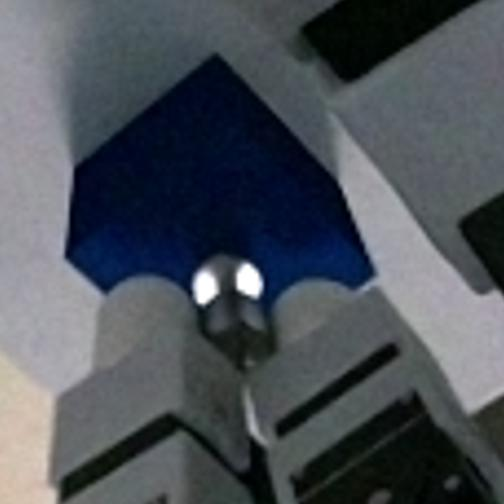

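Emit:
execute_actions(
  actions=[
    [[0,0,0,0,0,0,-0.67,0,-0.58,-0.7,0,0,0,0,-0.838,0,-0.58,-0.7,0,0,0,0,0.5,0.5,0,0,0,0,0,0,0,0,0,0,0,0,0,0,0,0,0,0,0,0,0,0,0.4,-0.4],[0,0,0.0009,0,0,0,-0.75,0,-0.58,-0.7,0,0,0,0,-0.758,0,-0.58,-0.7,0,0,0,0,0.5,0.5,0,0,0,0,0,0,0,0,0,0,0,0,0,0,0,0,0,0,0,0,0,0,0.4,-0.4],[0,0,0.0009,0,0,0,-0.75,0,-0.58,-0.7,0,0,0,0,-0.758,0,-0.58,-0.7,0,0,0,0,0.5,0.5,0,0,0,0,0,0,0,0,0,0,0,0,0,0,0,0,0,0,0,0,0,0,0.4,-0.4],[0,0,0.0009,0,0,0,-0.75,0.23,-0.58,-0.7,0,0,0,0,-0.758,-0.23,-0.58,-0.7,0,0,0,0,0.5,0.5,0,0,0,0,0,0,0,0,0,0,0,0,0,0,0,0,0,0,0,0,0,0,0.4,-0.4],[0,0,0.0009,0,0,0,-0.75,0.23,-0.58,-0.7,0,0,0,0,-0.758,-0.23,-0.58,-0.7,0,0,0,0,0.5,0.5,0,0,0,0,0,0,0,0,0,0,0,0,0,0,0,0,0,0,0,0,0,0,0.4,-0.4],[0,0,0.0009,0,0,0,-0.67,0.23,-0.58,-0.7,0,0,0,0,-0.838,-0.23,-0.58,-0.7,0,0,0,0,0.5,0.5,0,0,0,0,0,0,0,0,0,0,0,0,0,0,0,0,0,0,0,0,0,0,0.4,-0.4]],
    [[0,0,0,0,0,0,-0.67,0,-0.58,-0.7,0,0,0,0,-0.838,0,-0.58,-0.7,0,0,0,0,0.5,0.5,0,0,0,0,0,0,0,0,0,0,0,0,0,0,0,0,0,0,0,0,0,0,0.4,-0.4],[0,0,0.0009,0,0,0,-0.75,0,-0.58,-0.7,0,0,0,0,-0.758,0,-0.58,-0.7,0,0,0,0,0.5,0.5,0,0,0,0,0,0,0,0,0,0,0,0,0,0,0,0,0,0,0,0,0,0,0.4,-0.4],[0,0,0.0009,0,0,0,-0.75,0,-0.58,-0.7,0,0,0,0,-0.758,0,-0.58,-0.7,0,0,0,0,0.5,0.5,0,0,0,0,0,0,0,0,0,0,0,0,0,0,0,0,0,0,0,0,0,0,0.4,-0.4],[0,0,0.0009,0,0,0,-0.75,0.23,-0.58,-0.7,0,0,0,0,-0.758,-0.23,-0.58,-0.7,0,0,0,0,0.5,0.5,0,0,0,0,0,0,0,0,0,0,0,0,0,0,0,0,0,0,0,0,0,0,0.4,-0.4],[0,0,0.0009,0,0,0,-0.75,0.23,-0.58,-0.7,0,0,0,0,-0.758,-0.23,-0.58,-0.7,0,0,0,0,0.5,0.5,0,0,0,0,0,0,0,0,0,0,0,0,0,0,0,0,0,0,0,0,0,0,0.4,-0.4],[0,0,0.0009,0,0,0,-0.67,0.23,-0.58,-0.7,0,0,0,0,-0.838,-0.23,-0.58,-0.7,0,0,0,0,0.5,0.5,0,0,0,0,0,0,0,0,0,0,0,0,0,0,0,0,0,0,0,0,0,0,0.4,-0.4]],
    [[0,0,0,0,0,0,-0.67,0,-0.58,-0.7,0,0,0,0,-0.838,0,-0.58,-0.7,0,0,0,0,0.5,0.5,0,0,0,0,0,0,0,0,0,0,0,0,0,0,0,0,0,0,0,0,0,0,0.4,-0.4],[0,0,0.0009,0,0,0,-0.75,0,-0.58,-0.7,0,0,0,0,-0.758,0,-0.58,-0.7,0,0,0,0,0.5,0.5,0,0,0,0,0,0,0,0,0,0,0,0,0,0,0,0,0,0,0,0,0,0,0.4,-0.4],[0,0,0.0009,0,0,0,-0.75,0,-0.58,-0.7,0,0,0,0,-0.758,0,-0.58,-0.7,0,0,0,0,0.5,0.5,0,0,0,0,0,0,0,0,0,0,0,0,0,0,0,0,0,0,0,0,0,0,0.4,-0.4],[0,0,0.0009,0,0,0,-0.75,0.23,-0.58,-0.7,0,0,0,0,-0.758,-0.23,-0.58,-0.7,0,0,0,0,0.5,0.5,0,0,0,0,0,0,0,0,0,0,0,0,0,0,0,0,0,0,0,0,0,0,0.4,-0.4],[0,0,0.0009,0,0,0,-0.75,0.23,-0.58,-0.7,0,0,0,0,-0.758,-0.23,-0.58,-0.7,0,0,0,0,0.5,0.5,0,0,0,0,0,0,0,0,0,0,0,0,0,0,0,0,0,0,0,0,0,0,0.4,-0.4],[0,0,0.0009,0,0,0,-0.67,0.23,-0.58,-0.7,0,0,0,0,-0.838,-0.23,-0.58,-0.7,0,0,0,0,0.5,0.5,0,0,0,0,0,0,0,0,0,0,0,0,0,0,0,0,0,0,0,0,0,0,0.4,-0.4]],
    [[0,0,0,0,0,0,-0.67,0,-0.58,-0.7,0,0,0,0,-0.838,0,-0.58,-0.7,0,0,0,0,0.5,0.5,0,0,0,0,0,0,0,0,0,0,0,0,0,0,0,0,0,0,0,0,0,0,0.4,-0.4],[0,0,0.0009,0,0,0,-0.75,0,-0.58,-0.7,0,0,0,0,-0.758,0,-0.58,-0.7,0,0,0,0,0.5,0.5,0,0,0,0,0,0,0,0,0,0,0,0,0,0,0,0,0,0,0,0,0,0,0.4,-0.4],[0,0,0.0009,0,0,0,-0.75,0,-0.58,-0.7,0,0,0,0,-0.758,0,-0.58,-0.7,0,0,0,0,0.5,0.5,0,0,0,0,0,0,0,0,0,0,0,0,0,0,0,0,0,0,0,0,0,0,0.4,-0.4],[0,0,0.0009,0,0,0,-0.75,0.23,-0.58,-0.7,0,0,0,0,-0.758,-0.23,-0.58,-0.7,0,0,0,0,0.5,0.5,0,0,0,0,0,0,0,0,0,0,0,0,0,0,0,0,0,0,0,0,0,0,0.4,-0.4],[0,0,0.0009,0,0,0,-0.75,0.23,-0.58,-0.7,0,0,0,0,-0.758,-0.23,-0.58,-0.7,0,0,0,0,0.5,0.5,0,0,0,0,0,0,0,0,0,0,0,0,0,0,0,0,0,0,0,0,0,0,0.4,-0.4],[0,0,0.0009,0,0,0,-0.67,0.23,-0.58,-0.7,0,0,0,0,-0.838,-0.23,-0.58,-0.7,0,0,0,0,0.5,0.5,0,0,0,0,0,0,0,0,0,0,0,0,0,0,0,0,0,0,0,0,0,0,0.4,-0.4]],
    [[0,0,0,0,0,0,-0.67,0,-0.58,-0.7,0,0,0,0,-0.838,0,-0.58,-0.7,0,0,0,0,0.5,0.5,0,0,0,0,0,0,0,0,0,0,0,0,0,0,0,0,0,0,0,0,0,0,0.4,-0.4],[0,0,0.0009,0,0,0,-0.75,0,-0.58,-0.7,0,0,0,0,-0.758,0,-0.58,-0.7,0,0,0,0,0.5,0.5,0,0,0,0,0,0,0,0,0,0,0,0,0,0,0,0,0,0,0,0,0,0,0.4,-0.4],[0,0,0.0009,0,0,0,-0.75,0,-0.58,-0.7,0,0,0,0,-0.758,0,-0.58,-0.7,0,0,0,0,0.5,0.5,0,0,0,0,0,0,0,0,0,0,0,0,0,0,0,0,0,0,0,0,0,0,0.4,-0.4],[0,0,0.0009,0,0,0,-0.75,0.23,-0.58,-0.7,0,0,0,0,-0.758,-0.23,-0.58,-0.7,0,0,0,0,0.5,0.5,0,0,0,0,0,0,0,0,0,0,0,0,0,0,0,0,0,0,0,0,0,0,0.4,-0.4],[0,0,0.0009,0,0,0,-0.75,0.23,-0.58,-0.7,0,0,0,0,-0.758,-0.23,-0.58,-0.7,0,0,0,0,0.5,0.5,0,0,0,0,0,0,0,0,0,0,0,0,0,0,0,0,0,0,0,0,0,0,0.4,-0.4],[0,0,0.0009,0,0,0,-0.67,0.23,-0.58,-0.7,0,0,0,0,-0.838,-0.23,-0.58,-0.7,0,0,0,0,0.5,0.5,0,0,0,0,0,0,0,0,0,0,0,0,0,0,0,0,0,0,0,0,0,0,0.4,-0.4]],
    [[0,0,0,0,0,0,-0.67,-0.06,-0.58,-0.7,0,0,0,0,-0.838,0.06,-0.58,-0.7,0,0,0,0,0.5,0.3,0,0,0,0,0,0,0,0,0,0,0,0,0,0,0,0,0,0,0,0,0,0,0.4,-0.4]],
  ],
)

Emit:
move(
  target=[0,0,-0.15,0,0,0,-0.67,-0.06,-0.58,-0.7,0,0,0,0,-0.838,0.06,-0.58,-0.7,0,0,0,0,0.5,0.3,0,0,0,0,0,0,0,0,0,0,0,0,0,0,0,0,0,0,0,0,0,0,0.4,-0.4],
  speed=0.3,
  cameras=["cam_left_wrist","cam_high"],
)

Emit:
zoom_image(
  camera="cam_left_wrist",
  region=[290, 180, 370, 260],
)

Scene clock: 355.47 s.
left_arm: end_effector_position=(+0.5670, +0.2067, +0.4196) hand_goal=(-0.670, -0.060, -0.580, -0.700, +0.000, +0.000, +0.000, +0.000, -0.838, +0.060, -0.580, -0.700, +0.000, +0.000, +0.000, +0.000) hand_measured=(-0.672, -0.060, -0.582, -0.700, +0.002, -0.004, +0.000, -0.002, -0.830, +0.060, -0.578, -0.700, -0.006, +0.000, +0.000, +0.002) hand_current_ma=(-1, +0, +0, +0, +1, -4, +0, -1, +8, +0, +1, +0, -5, +0, +0, +1) hand_state=(goal, goal, goal, goal, goal, goal, goal, goal, goal, goal, goal, goal, goal, goal, goal, goal) hand_current_limit=0.50 hand_speed=0.30 end_effector_quat_wxyz=(+0.000, +1.000, -0.017, +0.000) | right_arm: end_effector_position=(+0.3411, +0.4035, +0.2068) hand_goal=(+0.000, +0.000, +0.000, +0.000, +0.000, +0.000, +0.000, +0.000, +0.000, +0.000, +0.000, +0.000, +0.000, +0.000, +0.000, +0.000) hand_measured=(-0.006, +0.000, +0.000, +0.002, +0.002, -0.004, +0.002, -0.002, -0.016, +0.000, -0.006, -0.004, -0.006, +0.000, +0.000, +0.002) hand_current_ma=(-2, +0, +0, +1, +1, -2, +0, +0, -14, +0, -2, -1, -2, +0, +0, +1) hand_state=(goal, goal, goal, goal, goal, goal, goal, goal, goal, goal, goal, goal, goal, goal, goal, goal) hand_current_limit=0.40 hand_speed=-0.40 end_effector_quat_wxyz=(+0.000, +0.439, +0.899, +0.000)
Joint positions: left_arm=[-2.434 -1.863 -1.074 -1.776 1.57 2.312] | right_arm=[0.658 -1.643 2.036 -1.964 -1.571 -0.005]
Joint torques (N m): left_arm=[-10.07 43.09 9.17 4.55 2.37 -2.21] | right_arm=[2.61 -12.64 -19.04 -0.73 1.62 1.79]
Wrist force (N): left_arm=[-0.6 -0.4 0.1] | right_arm=[0.6 -0.3 -0.8]
Wrist torque (N m): left_arm=[0.01 0.11 -0.03] | right_arm=[0.24 -0.03 0.19]
Wrist force, peak (N): left_arm=[-0.3 -0.7 3.3] | right_arm=[0.6 -0.2 -1.0]
Hand target: left_arm +0.5670, +0.2067, +0.4196; +0.000, +1.000, -0.017, +0.000 | right_arm +0.3411, +0.4035, +0.2068; +0.000, +0.439, +0.899, +0.000
Off the commanded pose: left_arm 0.000 m, 0 deg | right_arm 0.000 m, 0 deg.

Scene clock: 356.67 s.
left_arm: end_effector_position=(+0.5670, +0.2068, +0.5096) hand_goal=(-0.670, -0.060, -0.580, -0.700, +0.000, +0.000, +0.000, +0.000, -0.838, +0.060, -0.580, -0.700, +0.000, +0.000, +0.000, +0.000) hand_measured=(-0.672, -0.060, -0.582, -0.700, +0.002, -0.004, +0.000, -0.002, -0.830, +0.060, -0.578, -0.700, -0.006, +0.000, +0.000, +0.002) hand_current_ma=(-1, +0, +0, +0, +1, -4, +0, -1, +7, +0, +1, +0, -5, +0, +0, +1) hand_state=(goal, goal, goal, goal, goal, goal, goal, goal, goal, goal, goal, goal, goal, goal, goal, goal) hand_current_limit=0.50 hand_speed=0.30 end_effector_quat_wxyz=(+0.000, +1.000, -0.017, +0.000) | right_arm: end_effector_position=(+0.3411, +0.4035, +0.2068) hand_goal=(+0.000, +0.000, +0.000, +0.000, +0.000, +0.000, +0.000, +0.000, +0.000, +0.000, +0.000, +0.000, +0.000, +0.000, +0.000, +0.000) hand_measured=(-0.006, +0.000, +0.000, +0.002, +0.002, -0.004, +0.002, -0.002, -0.016, +0.000, -0.006, -0.004, -0.006, +0.000, +0.000, +0.002) hand_current_ma=(-2, +0, +0, +1, +1, -2, +0, +0, -14, +0, -2, -1, -2, +0, +0, +1) hand_state=(goal, goal, goal, goal, goal, goal, goal, goal, goal, goal, goal, goal, goal, goal, goal, goal) hand_current_limit=0.40 hand_speed=-0.40 end_effector_quat_wxyz=(+0.000, +0.439, +0.899, +0.000)
Joint positions: left_arm=[-2.434 -1.955 -0.702 -2.056 1.57 2.312] | right_arm=[0.658 -1.643 2.036 -1.964 -1.571 -0.005]
Joint torques (N m): left_arm=[-12.64 32.01 31.73 0.09 2.52 2.24] | right_arm=[2.7 -12.1 -18.69 -0.75 1.53 1.8]
Wrist force (N): left_arm=[-0.6 -0.6 -0.1] | right_arm=[0.4 -0.2 -0.8]
Wrist torque (N m): left_arm=[0.00 0.11 -0.06] | right_arm=[0.25 -0.01 0.17]
Wrist force, peak (N): left_arm=[-0.7 -0.6 -1.1] | right_arm=[0.5 -0.2 -0.8]
Hand target: left_arm +0.5671, +0.2068, +0.5096; +0.000, +1.000, -0.017, +0.000 | right_arm +0.3411, +0.4035, +0.2068; +0.000, +0.439, +0.899, +0.000
Off the commanded pose: left_arm 0.000 m, 0 deg | right_arm 0.000 m, 0 deg.
move: done
camera_calibration:
cam_left_wrist: T_world_to_cam=[[-0.732506, 0.680752, -0.00342154, 0.249667], [0.43339, 0.470203, 0.768818, -0.782415], [0.524983, 0.561681, -0.639458, 0.0379759], [0, 0, 0, 1]] pos_world=[0.502037, 0.176602, 0.626673]
Images, in order (width x height): cam_high 896x504, cam_left_wrist 616x616.

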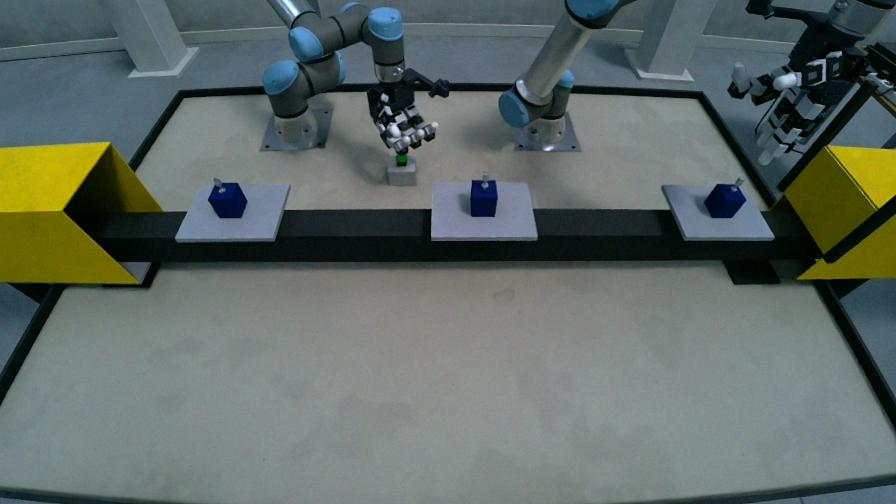

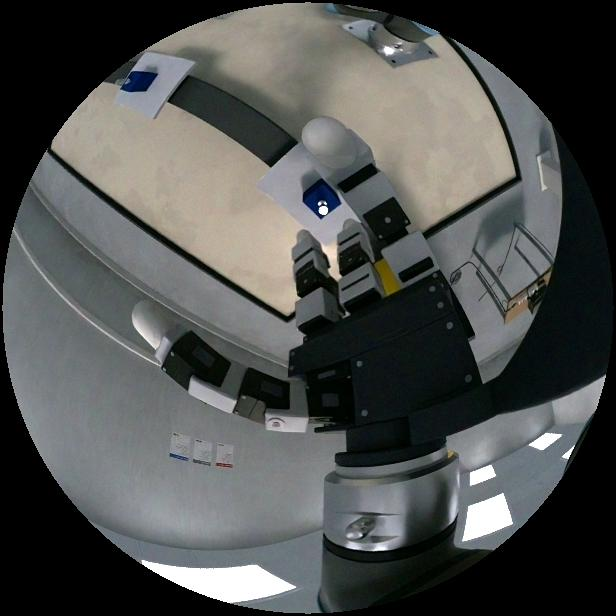

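Scaled by 6.300 from the camera's 616x616 image, which has a finer 880x880 frame.

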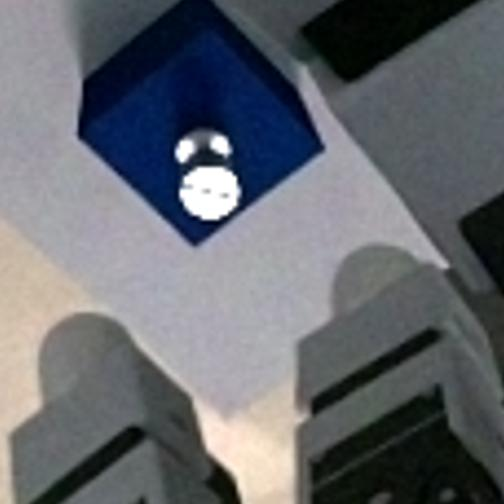

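Emit:
move(
  target=[
    [0,0,0,0,0,0,-0.75,-0.1,-0.58,-0.7,0,0,0,0,-0.758,0.1,-0.58,-0.7,0,0,0,0,0.5,0.5,0,0,-0.489,0,0,0,-0.758,-0.1,-0.58,-0.7,0,0,0,0,-0.75,0.1,-0.58,-0.7,0,0,0,0,0.5,0],
    [0.033,0.9163,0,0,0,0,-0.75,-0.1,-0.58,-0.7,0,0,0,0,-0.758,0.1,-0.58,-0.7,0,0,0,0,0.5,0.5,-0.7533,0.0473,-0.489,0,0,0,-0.758,-0.1,-0.58,-0.7,0,0,0,0,-0.75,0.1,-0.58,-0.7,0,0,0,0,0.5,0],
  ],
  speed=0.4,
  blend=0.02,
  cameras=["cam_high","cam_left_wrist","cam_right_wrist"],
)

Scene clock: 363.37 s.
left_arm: end_effector_position=(+0.5684, -0.3433, +0.5101) hand_goal=(-0.750, -0.100, -0.580, -0.700, +0.000, +0.000, +0.000, +0.000, -0.758, +0.100, -0.580, -0.700, +0.000, +0.000, +0.000, +0.000) hand_measured=(-0.748, -0.096, -0.580, -0.700, +0.002, -0.004, +0.000, -0.002, -0.758, +0.096, -0.578, -0.700, -0.006, +0.000, +0.000, +0.002) hand_current_ma=(+1, +2, +0, +0, +1, -4, +0, -1, +0, -2, +1, +0, -5, +0, +0, +1) hand_state=(goal, goal, goal, goal, goal, goal, goal, goal, goal, goal, goal, goal, goal, goal, goal, goal) hand_current_limit=0.50 hand_speed=0.50 end_effector_quat_wxyz=(+0.000, +1.000, -0.017, +0.000) | right_arm: end_effector_position=(+0.6413, +0.0647, +0.5005) hand_goal=(-0.758, -0.100, -0.580, -0.700, +0.000, +0.000, +0.000, +0.000, -0.750, +0.100, -0.580, -0.700, +0.000, +0.000, +0.000, +0.000) hand_measured=(-0.754, -0.098, -0.578, -0.698, +0.002, -0.004, +0.002, -0.002, -0.746, +0.098, -0.578, -0.698, -0.006, +0.000, +0.000, +0.002) hand_current_ma=(+1, +1, +1, +1, +0, -2, +0, +0, +1, -1, +0, +1, -3, +0, +0, +1) hand_state=(goal, goal, goal, goal, goal, goal, goal, goal, goal, goal, goal, goal, goal, goal, goal, goal) hand_current_limit=0.50 hand_speed=0.00 end_effector_quat_wxyz=(+0.000, +0.439, +0.899, +0.000)
Joint positions: left_arm=[-3.358 -1.909 -0.766 -2.037 1.57 1.388] | right_arm=[-0.186 -1.374 0.98 -1.178 -1.571 -0.849]
Joint torques (N m): left_arm=[-12.26 29.48 32.04 0.03 2.55 -2.26] | right_arm=[-6.3 -23.91 -28.77 -0.34 -0.82 -2.85]
Wrist force (N): left_arm=[-0.2 -0.6 0.1] | right_arm=[0.2 0.2 -0.9]
Wrist torque (N m): left_arm=[-0.02 0.06 0.03] | right_arm=[0.19 0.01 0.19]
Wrist force, peak (N): left_arm=[-0.5 -2.6 0.2] | right_arm=[0.1 -0.5 -2.5]
Hand target: left_arm +0.5684, -0.3433, +0.5101; +0.000, +1.000, -0.017, +0.000 | right_arm +0.6413, +0.0646, +0.5005; +0.000, +0.439, +0.899, +0.000
Off the commanded pose: left_arm 0.000 m, 0 deg | right_arm 0.000 m, 0 deg.
move: done; blend cut to 0 m at target 1
camera_calibration:
cam_left_wrist: T_world_to_cam=[[-0.732507, 0.680751, -0.00342124, 0.625103], [0.43343, 0.470246, 0.76877, -0.524677], [0.52495, 0.561646, -0.639517, 0.346635], [0, 0, 0, 1]] pos_world=[0.503337, -0.373498, 0.627173]
cam_right_wrist: T_world_to_cam=[[0.981868, -0.189475, -0.00592759, -0.581797], [-0.129909, -0.695307, 0.706874, -0.262666], [-0.138056, -0.693287, -0.707314, 0.607372], [0, 0, 0, 1]] pos_world=[0.620977, 0.128214, 0.611826]
Images, in order (width x height): cam_high 896x504, cam_left_wrist 616x616, cam_right_wrist 616x616.

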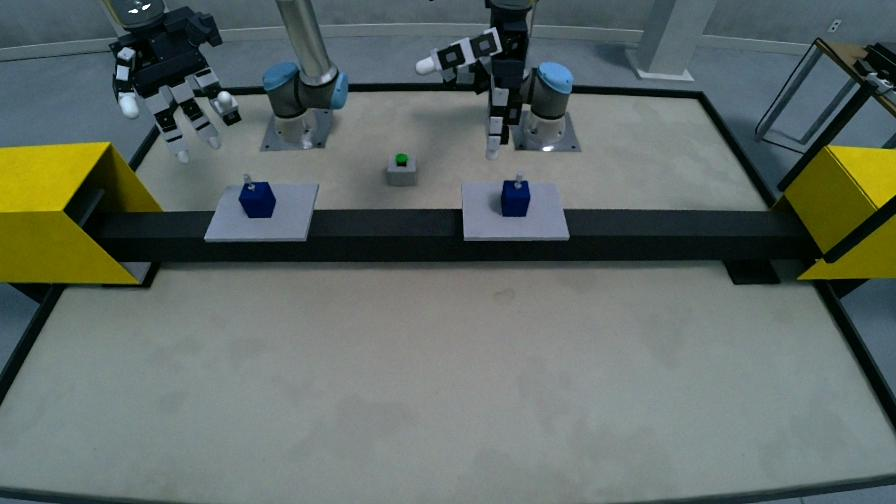

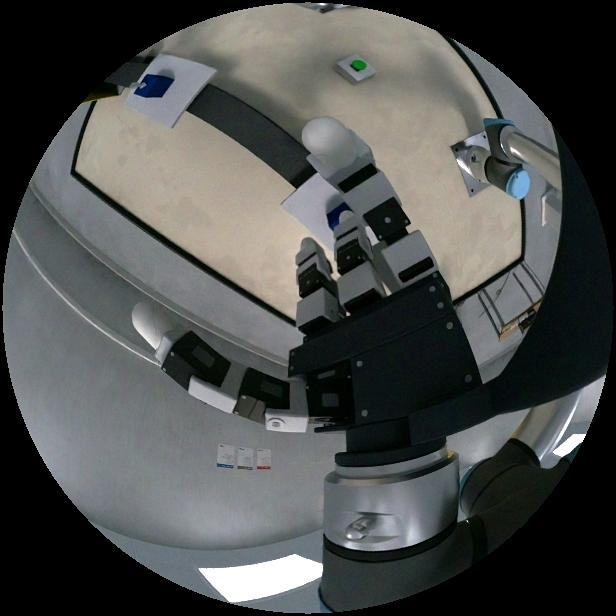

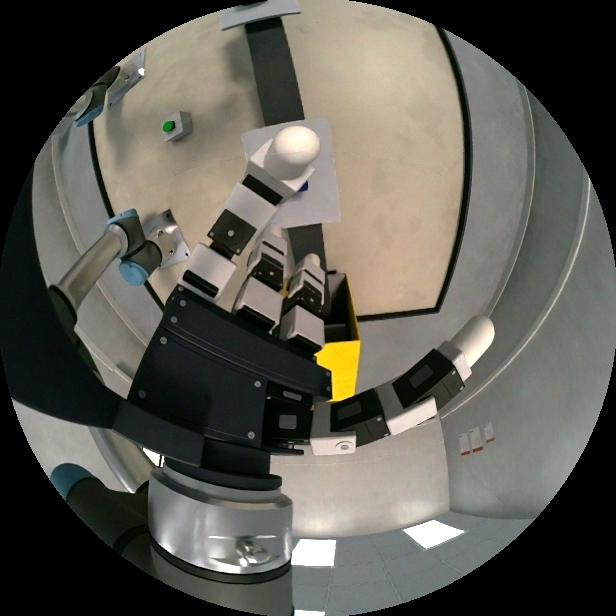

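Emit:
execute_actions(
  actions=[],
  cameras=["cam_left_wrist","cam_right_wrist"],
)

Scene clock: 365.20 s.
left_arm: end_effector_position=(+0.5684, -0.3433, +0.5101) hand_goal=(-0.750, -0.100, -0.580, -0.700, +0.000, +0.000, +0.000, +0.000, -0.758, +0.100, -0.580, -0.700, +0.000, +0.000, +0.000, +0.000) hand_measured=(-0.748, -0.096, -0.580, -0.700, +0.002, -0.004, +0.000, -0.002, -0.758, +0.096, -0.578, -0.700, -0.006, +0.000, +0.000, +0.002) hand_current_ma=(+1, +2, +0, +0, +1, -4, +0, -1, +0, -2, +1, +0, -5, +0, +0, +1) hand_state=(goal, goal, goal, goal, goal, goal, goal, goal, goal, goal, goal, goal, goal, goal, goal, goal) hand_current_limit=0.50 hand_speed=0.50 end_effector_quat_wxyz=(+0.000, +1.000, -0.017, +0.000) | right_arm: end_effector_position=(+0.6413, +0.0646, +0.5005) hand_goal=(-0.758, -0.100, -0.580, -0.700, +0.000, +0.000, +0.000, +0.000, -0.750, +0.100, -0.580, -0.700, +0.000, +0.000, +0.000, +0.000) hand_measured=(-0.754, -0.098, -0.578, -0.698, +0.002, -0.004, +0.002, -0.002, -0.746, +0.098, -0.578, -0.698, -0.006, +0.000, +0.000, +0.002) hand_current_ma=(+1, +1, +1, +1, +0, -2, +0, +0, +1, -1, +0, +1, -3, +0, +0, +1) hand_state=(goal, goal, goal, goal, goal, goal, goal, goal, goal, goal, goal, goal, goal, goal, goal, goal) hand_current_limit=0.50 hand_speed=0.00 end_effector_quat_wxyz=(+0.000, +0.439, +0.899, +0.000)
Joint positions: left_arm=[-3.359 -1.909 -0.766 -2.037 1.57 1.387] | right_arm=[-0.186 -1.374 0.98 -1.178 -1.571 -0.849]
Joint velocities: within noise
Joint torques (N m): left_arm=[-13.11 28.81 32.31 0.03 2.52 -2.2] | right_arm=[-5.95 -23.58 -29.33 -0.36 -0.93 -2.72]
Wrist force (N): left_arm=[-0.3 -0.6 0.3] | right_arm=[0.3 0.0 -0.8]
Wrist torque (N m): left_arm=[-0.04 0.07 0.02] | right_arm=[0.17 0.00 0.18]
Wrist force, peak (N): left_arm=[-0.4 -0.8 0.2] | right_arm=[0.3 0.1 -1.1]
Hand target: left_arm +0.5684, -0.3433, +0.5101; +0.000, +1.000, -0.017, +0.000 | right_arm +0.6413, +0.0646, +0.5005; +0.000, +0.439, +0.899, +0.000
Off the commanded pose: left_arm 0.000 m, 0 deg | right_arm 0.000 m, 0 deg.
camera_calibration:
cam_left_wrist: T_world_to_cam=[[-0.732507, 0.680751, -0.00342124, 0.625244], [0.43343, 0.470246, 0.76877, -0.524674], [0.52495, 0.561646, -0.639517, 0.346639], [0, 0, 0, 1]] pos_world=[0.503437, -0.373598, 0.627173]
cam_right_wrist: T_world_to_cam=[[0.981868, -0.189475, -0.00592759, -0.581895], [-0.129909, -0.695307, 0.706874, -0.262653], [-0.138056, -0.693287, -0.707314, 0.607386], [0, 0, 0, 1]] pos_world=[0.621077, 0.128214, 0.611826]
Images, in order (width x height): cam_left_wrist 616x616, cam_right_wrist 616x616.

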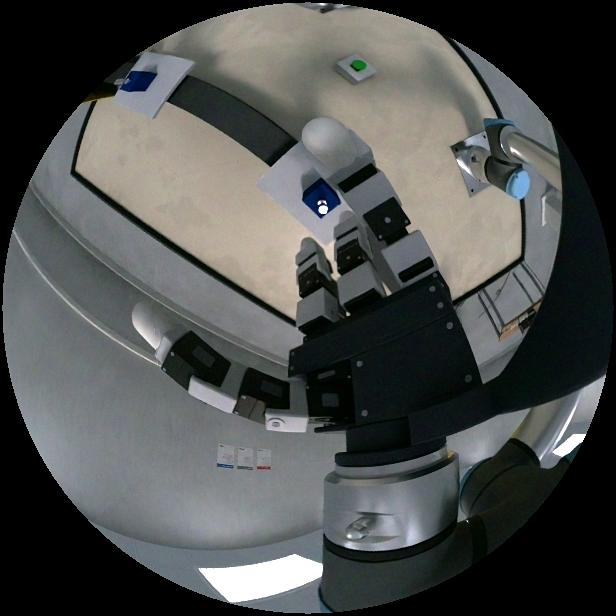

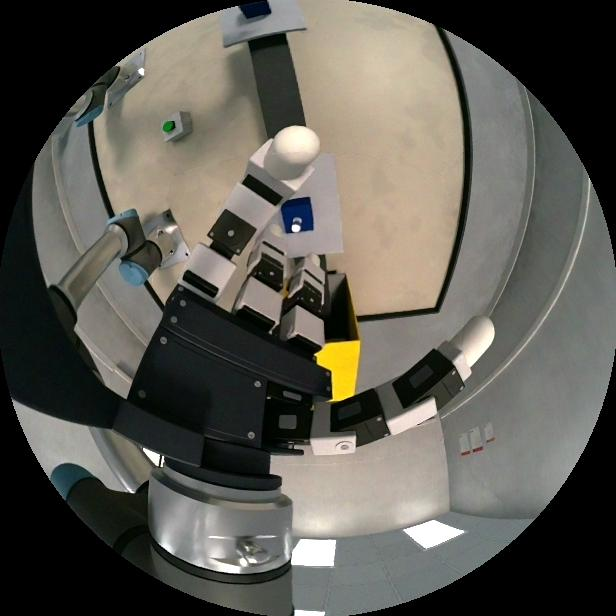

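Emit:
zoom_image(
  camera="cam_left_wrist",
  region=[290, 180, 370, 260],
)

Emit:
zoom_image(
  camera="cam_right_wrist",
  region=[246, 180, 326, 260],
)

Scaled by 6.300 from the camera's 616x616 image, which has a finer 880x880 frame.

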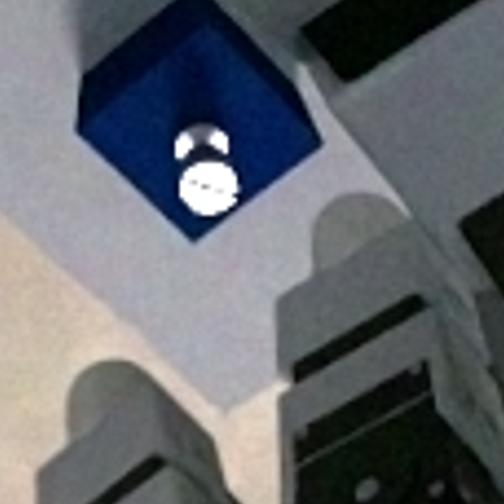

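Scaled by 6.300 from the camera's 616x616 image, which has a finer 880x880 frame.

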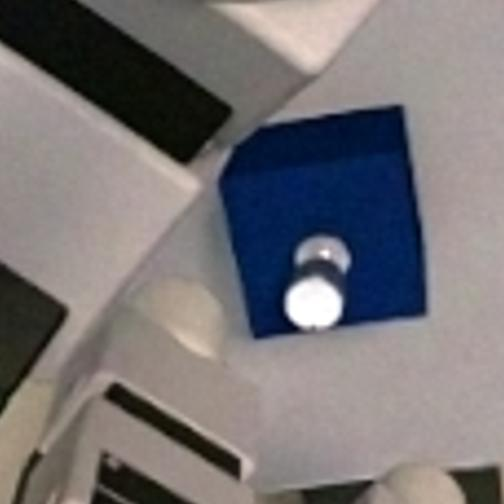

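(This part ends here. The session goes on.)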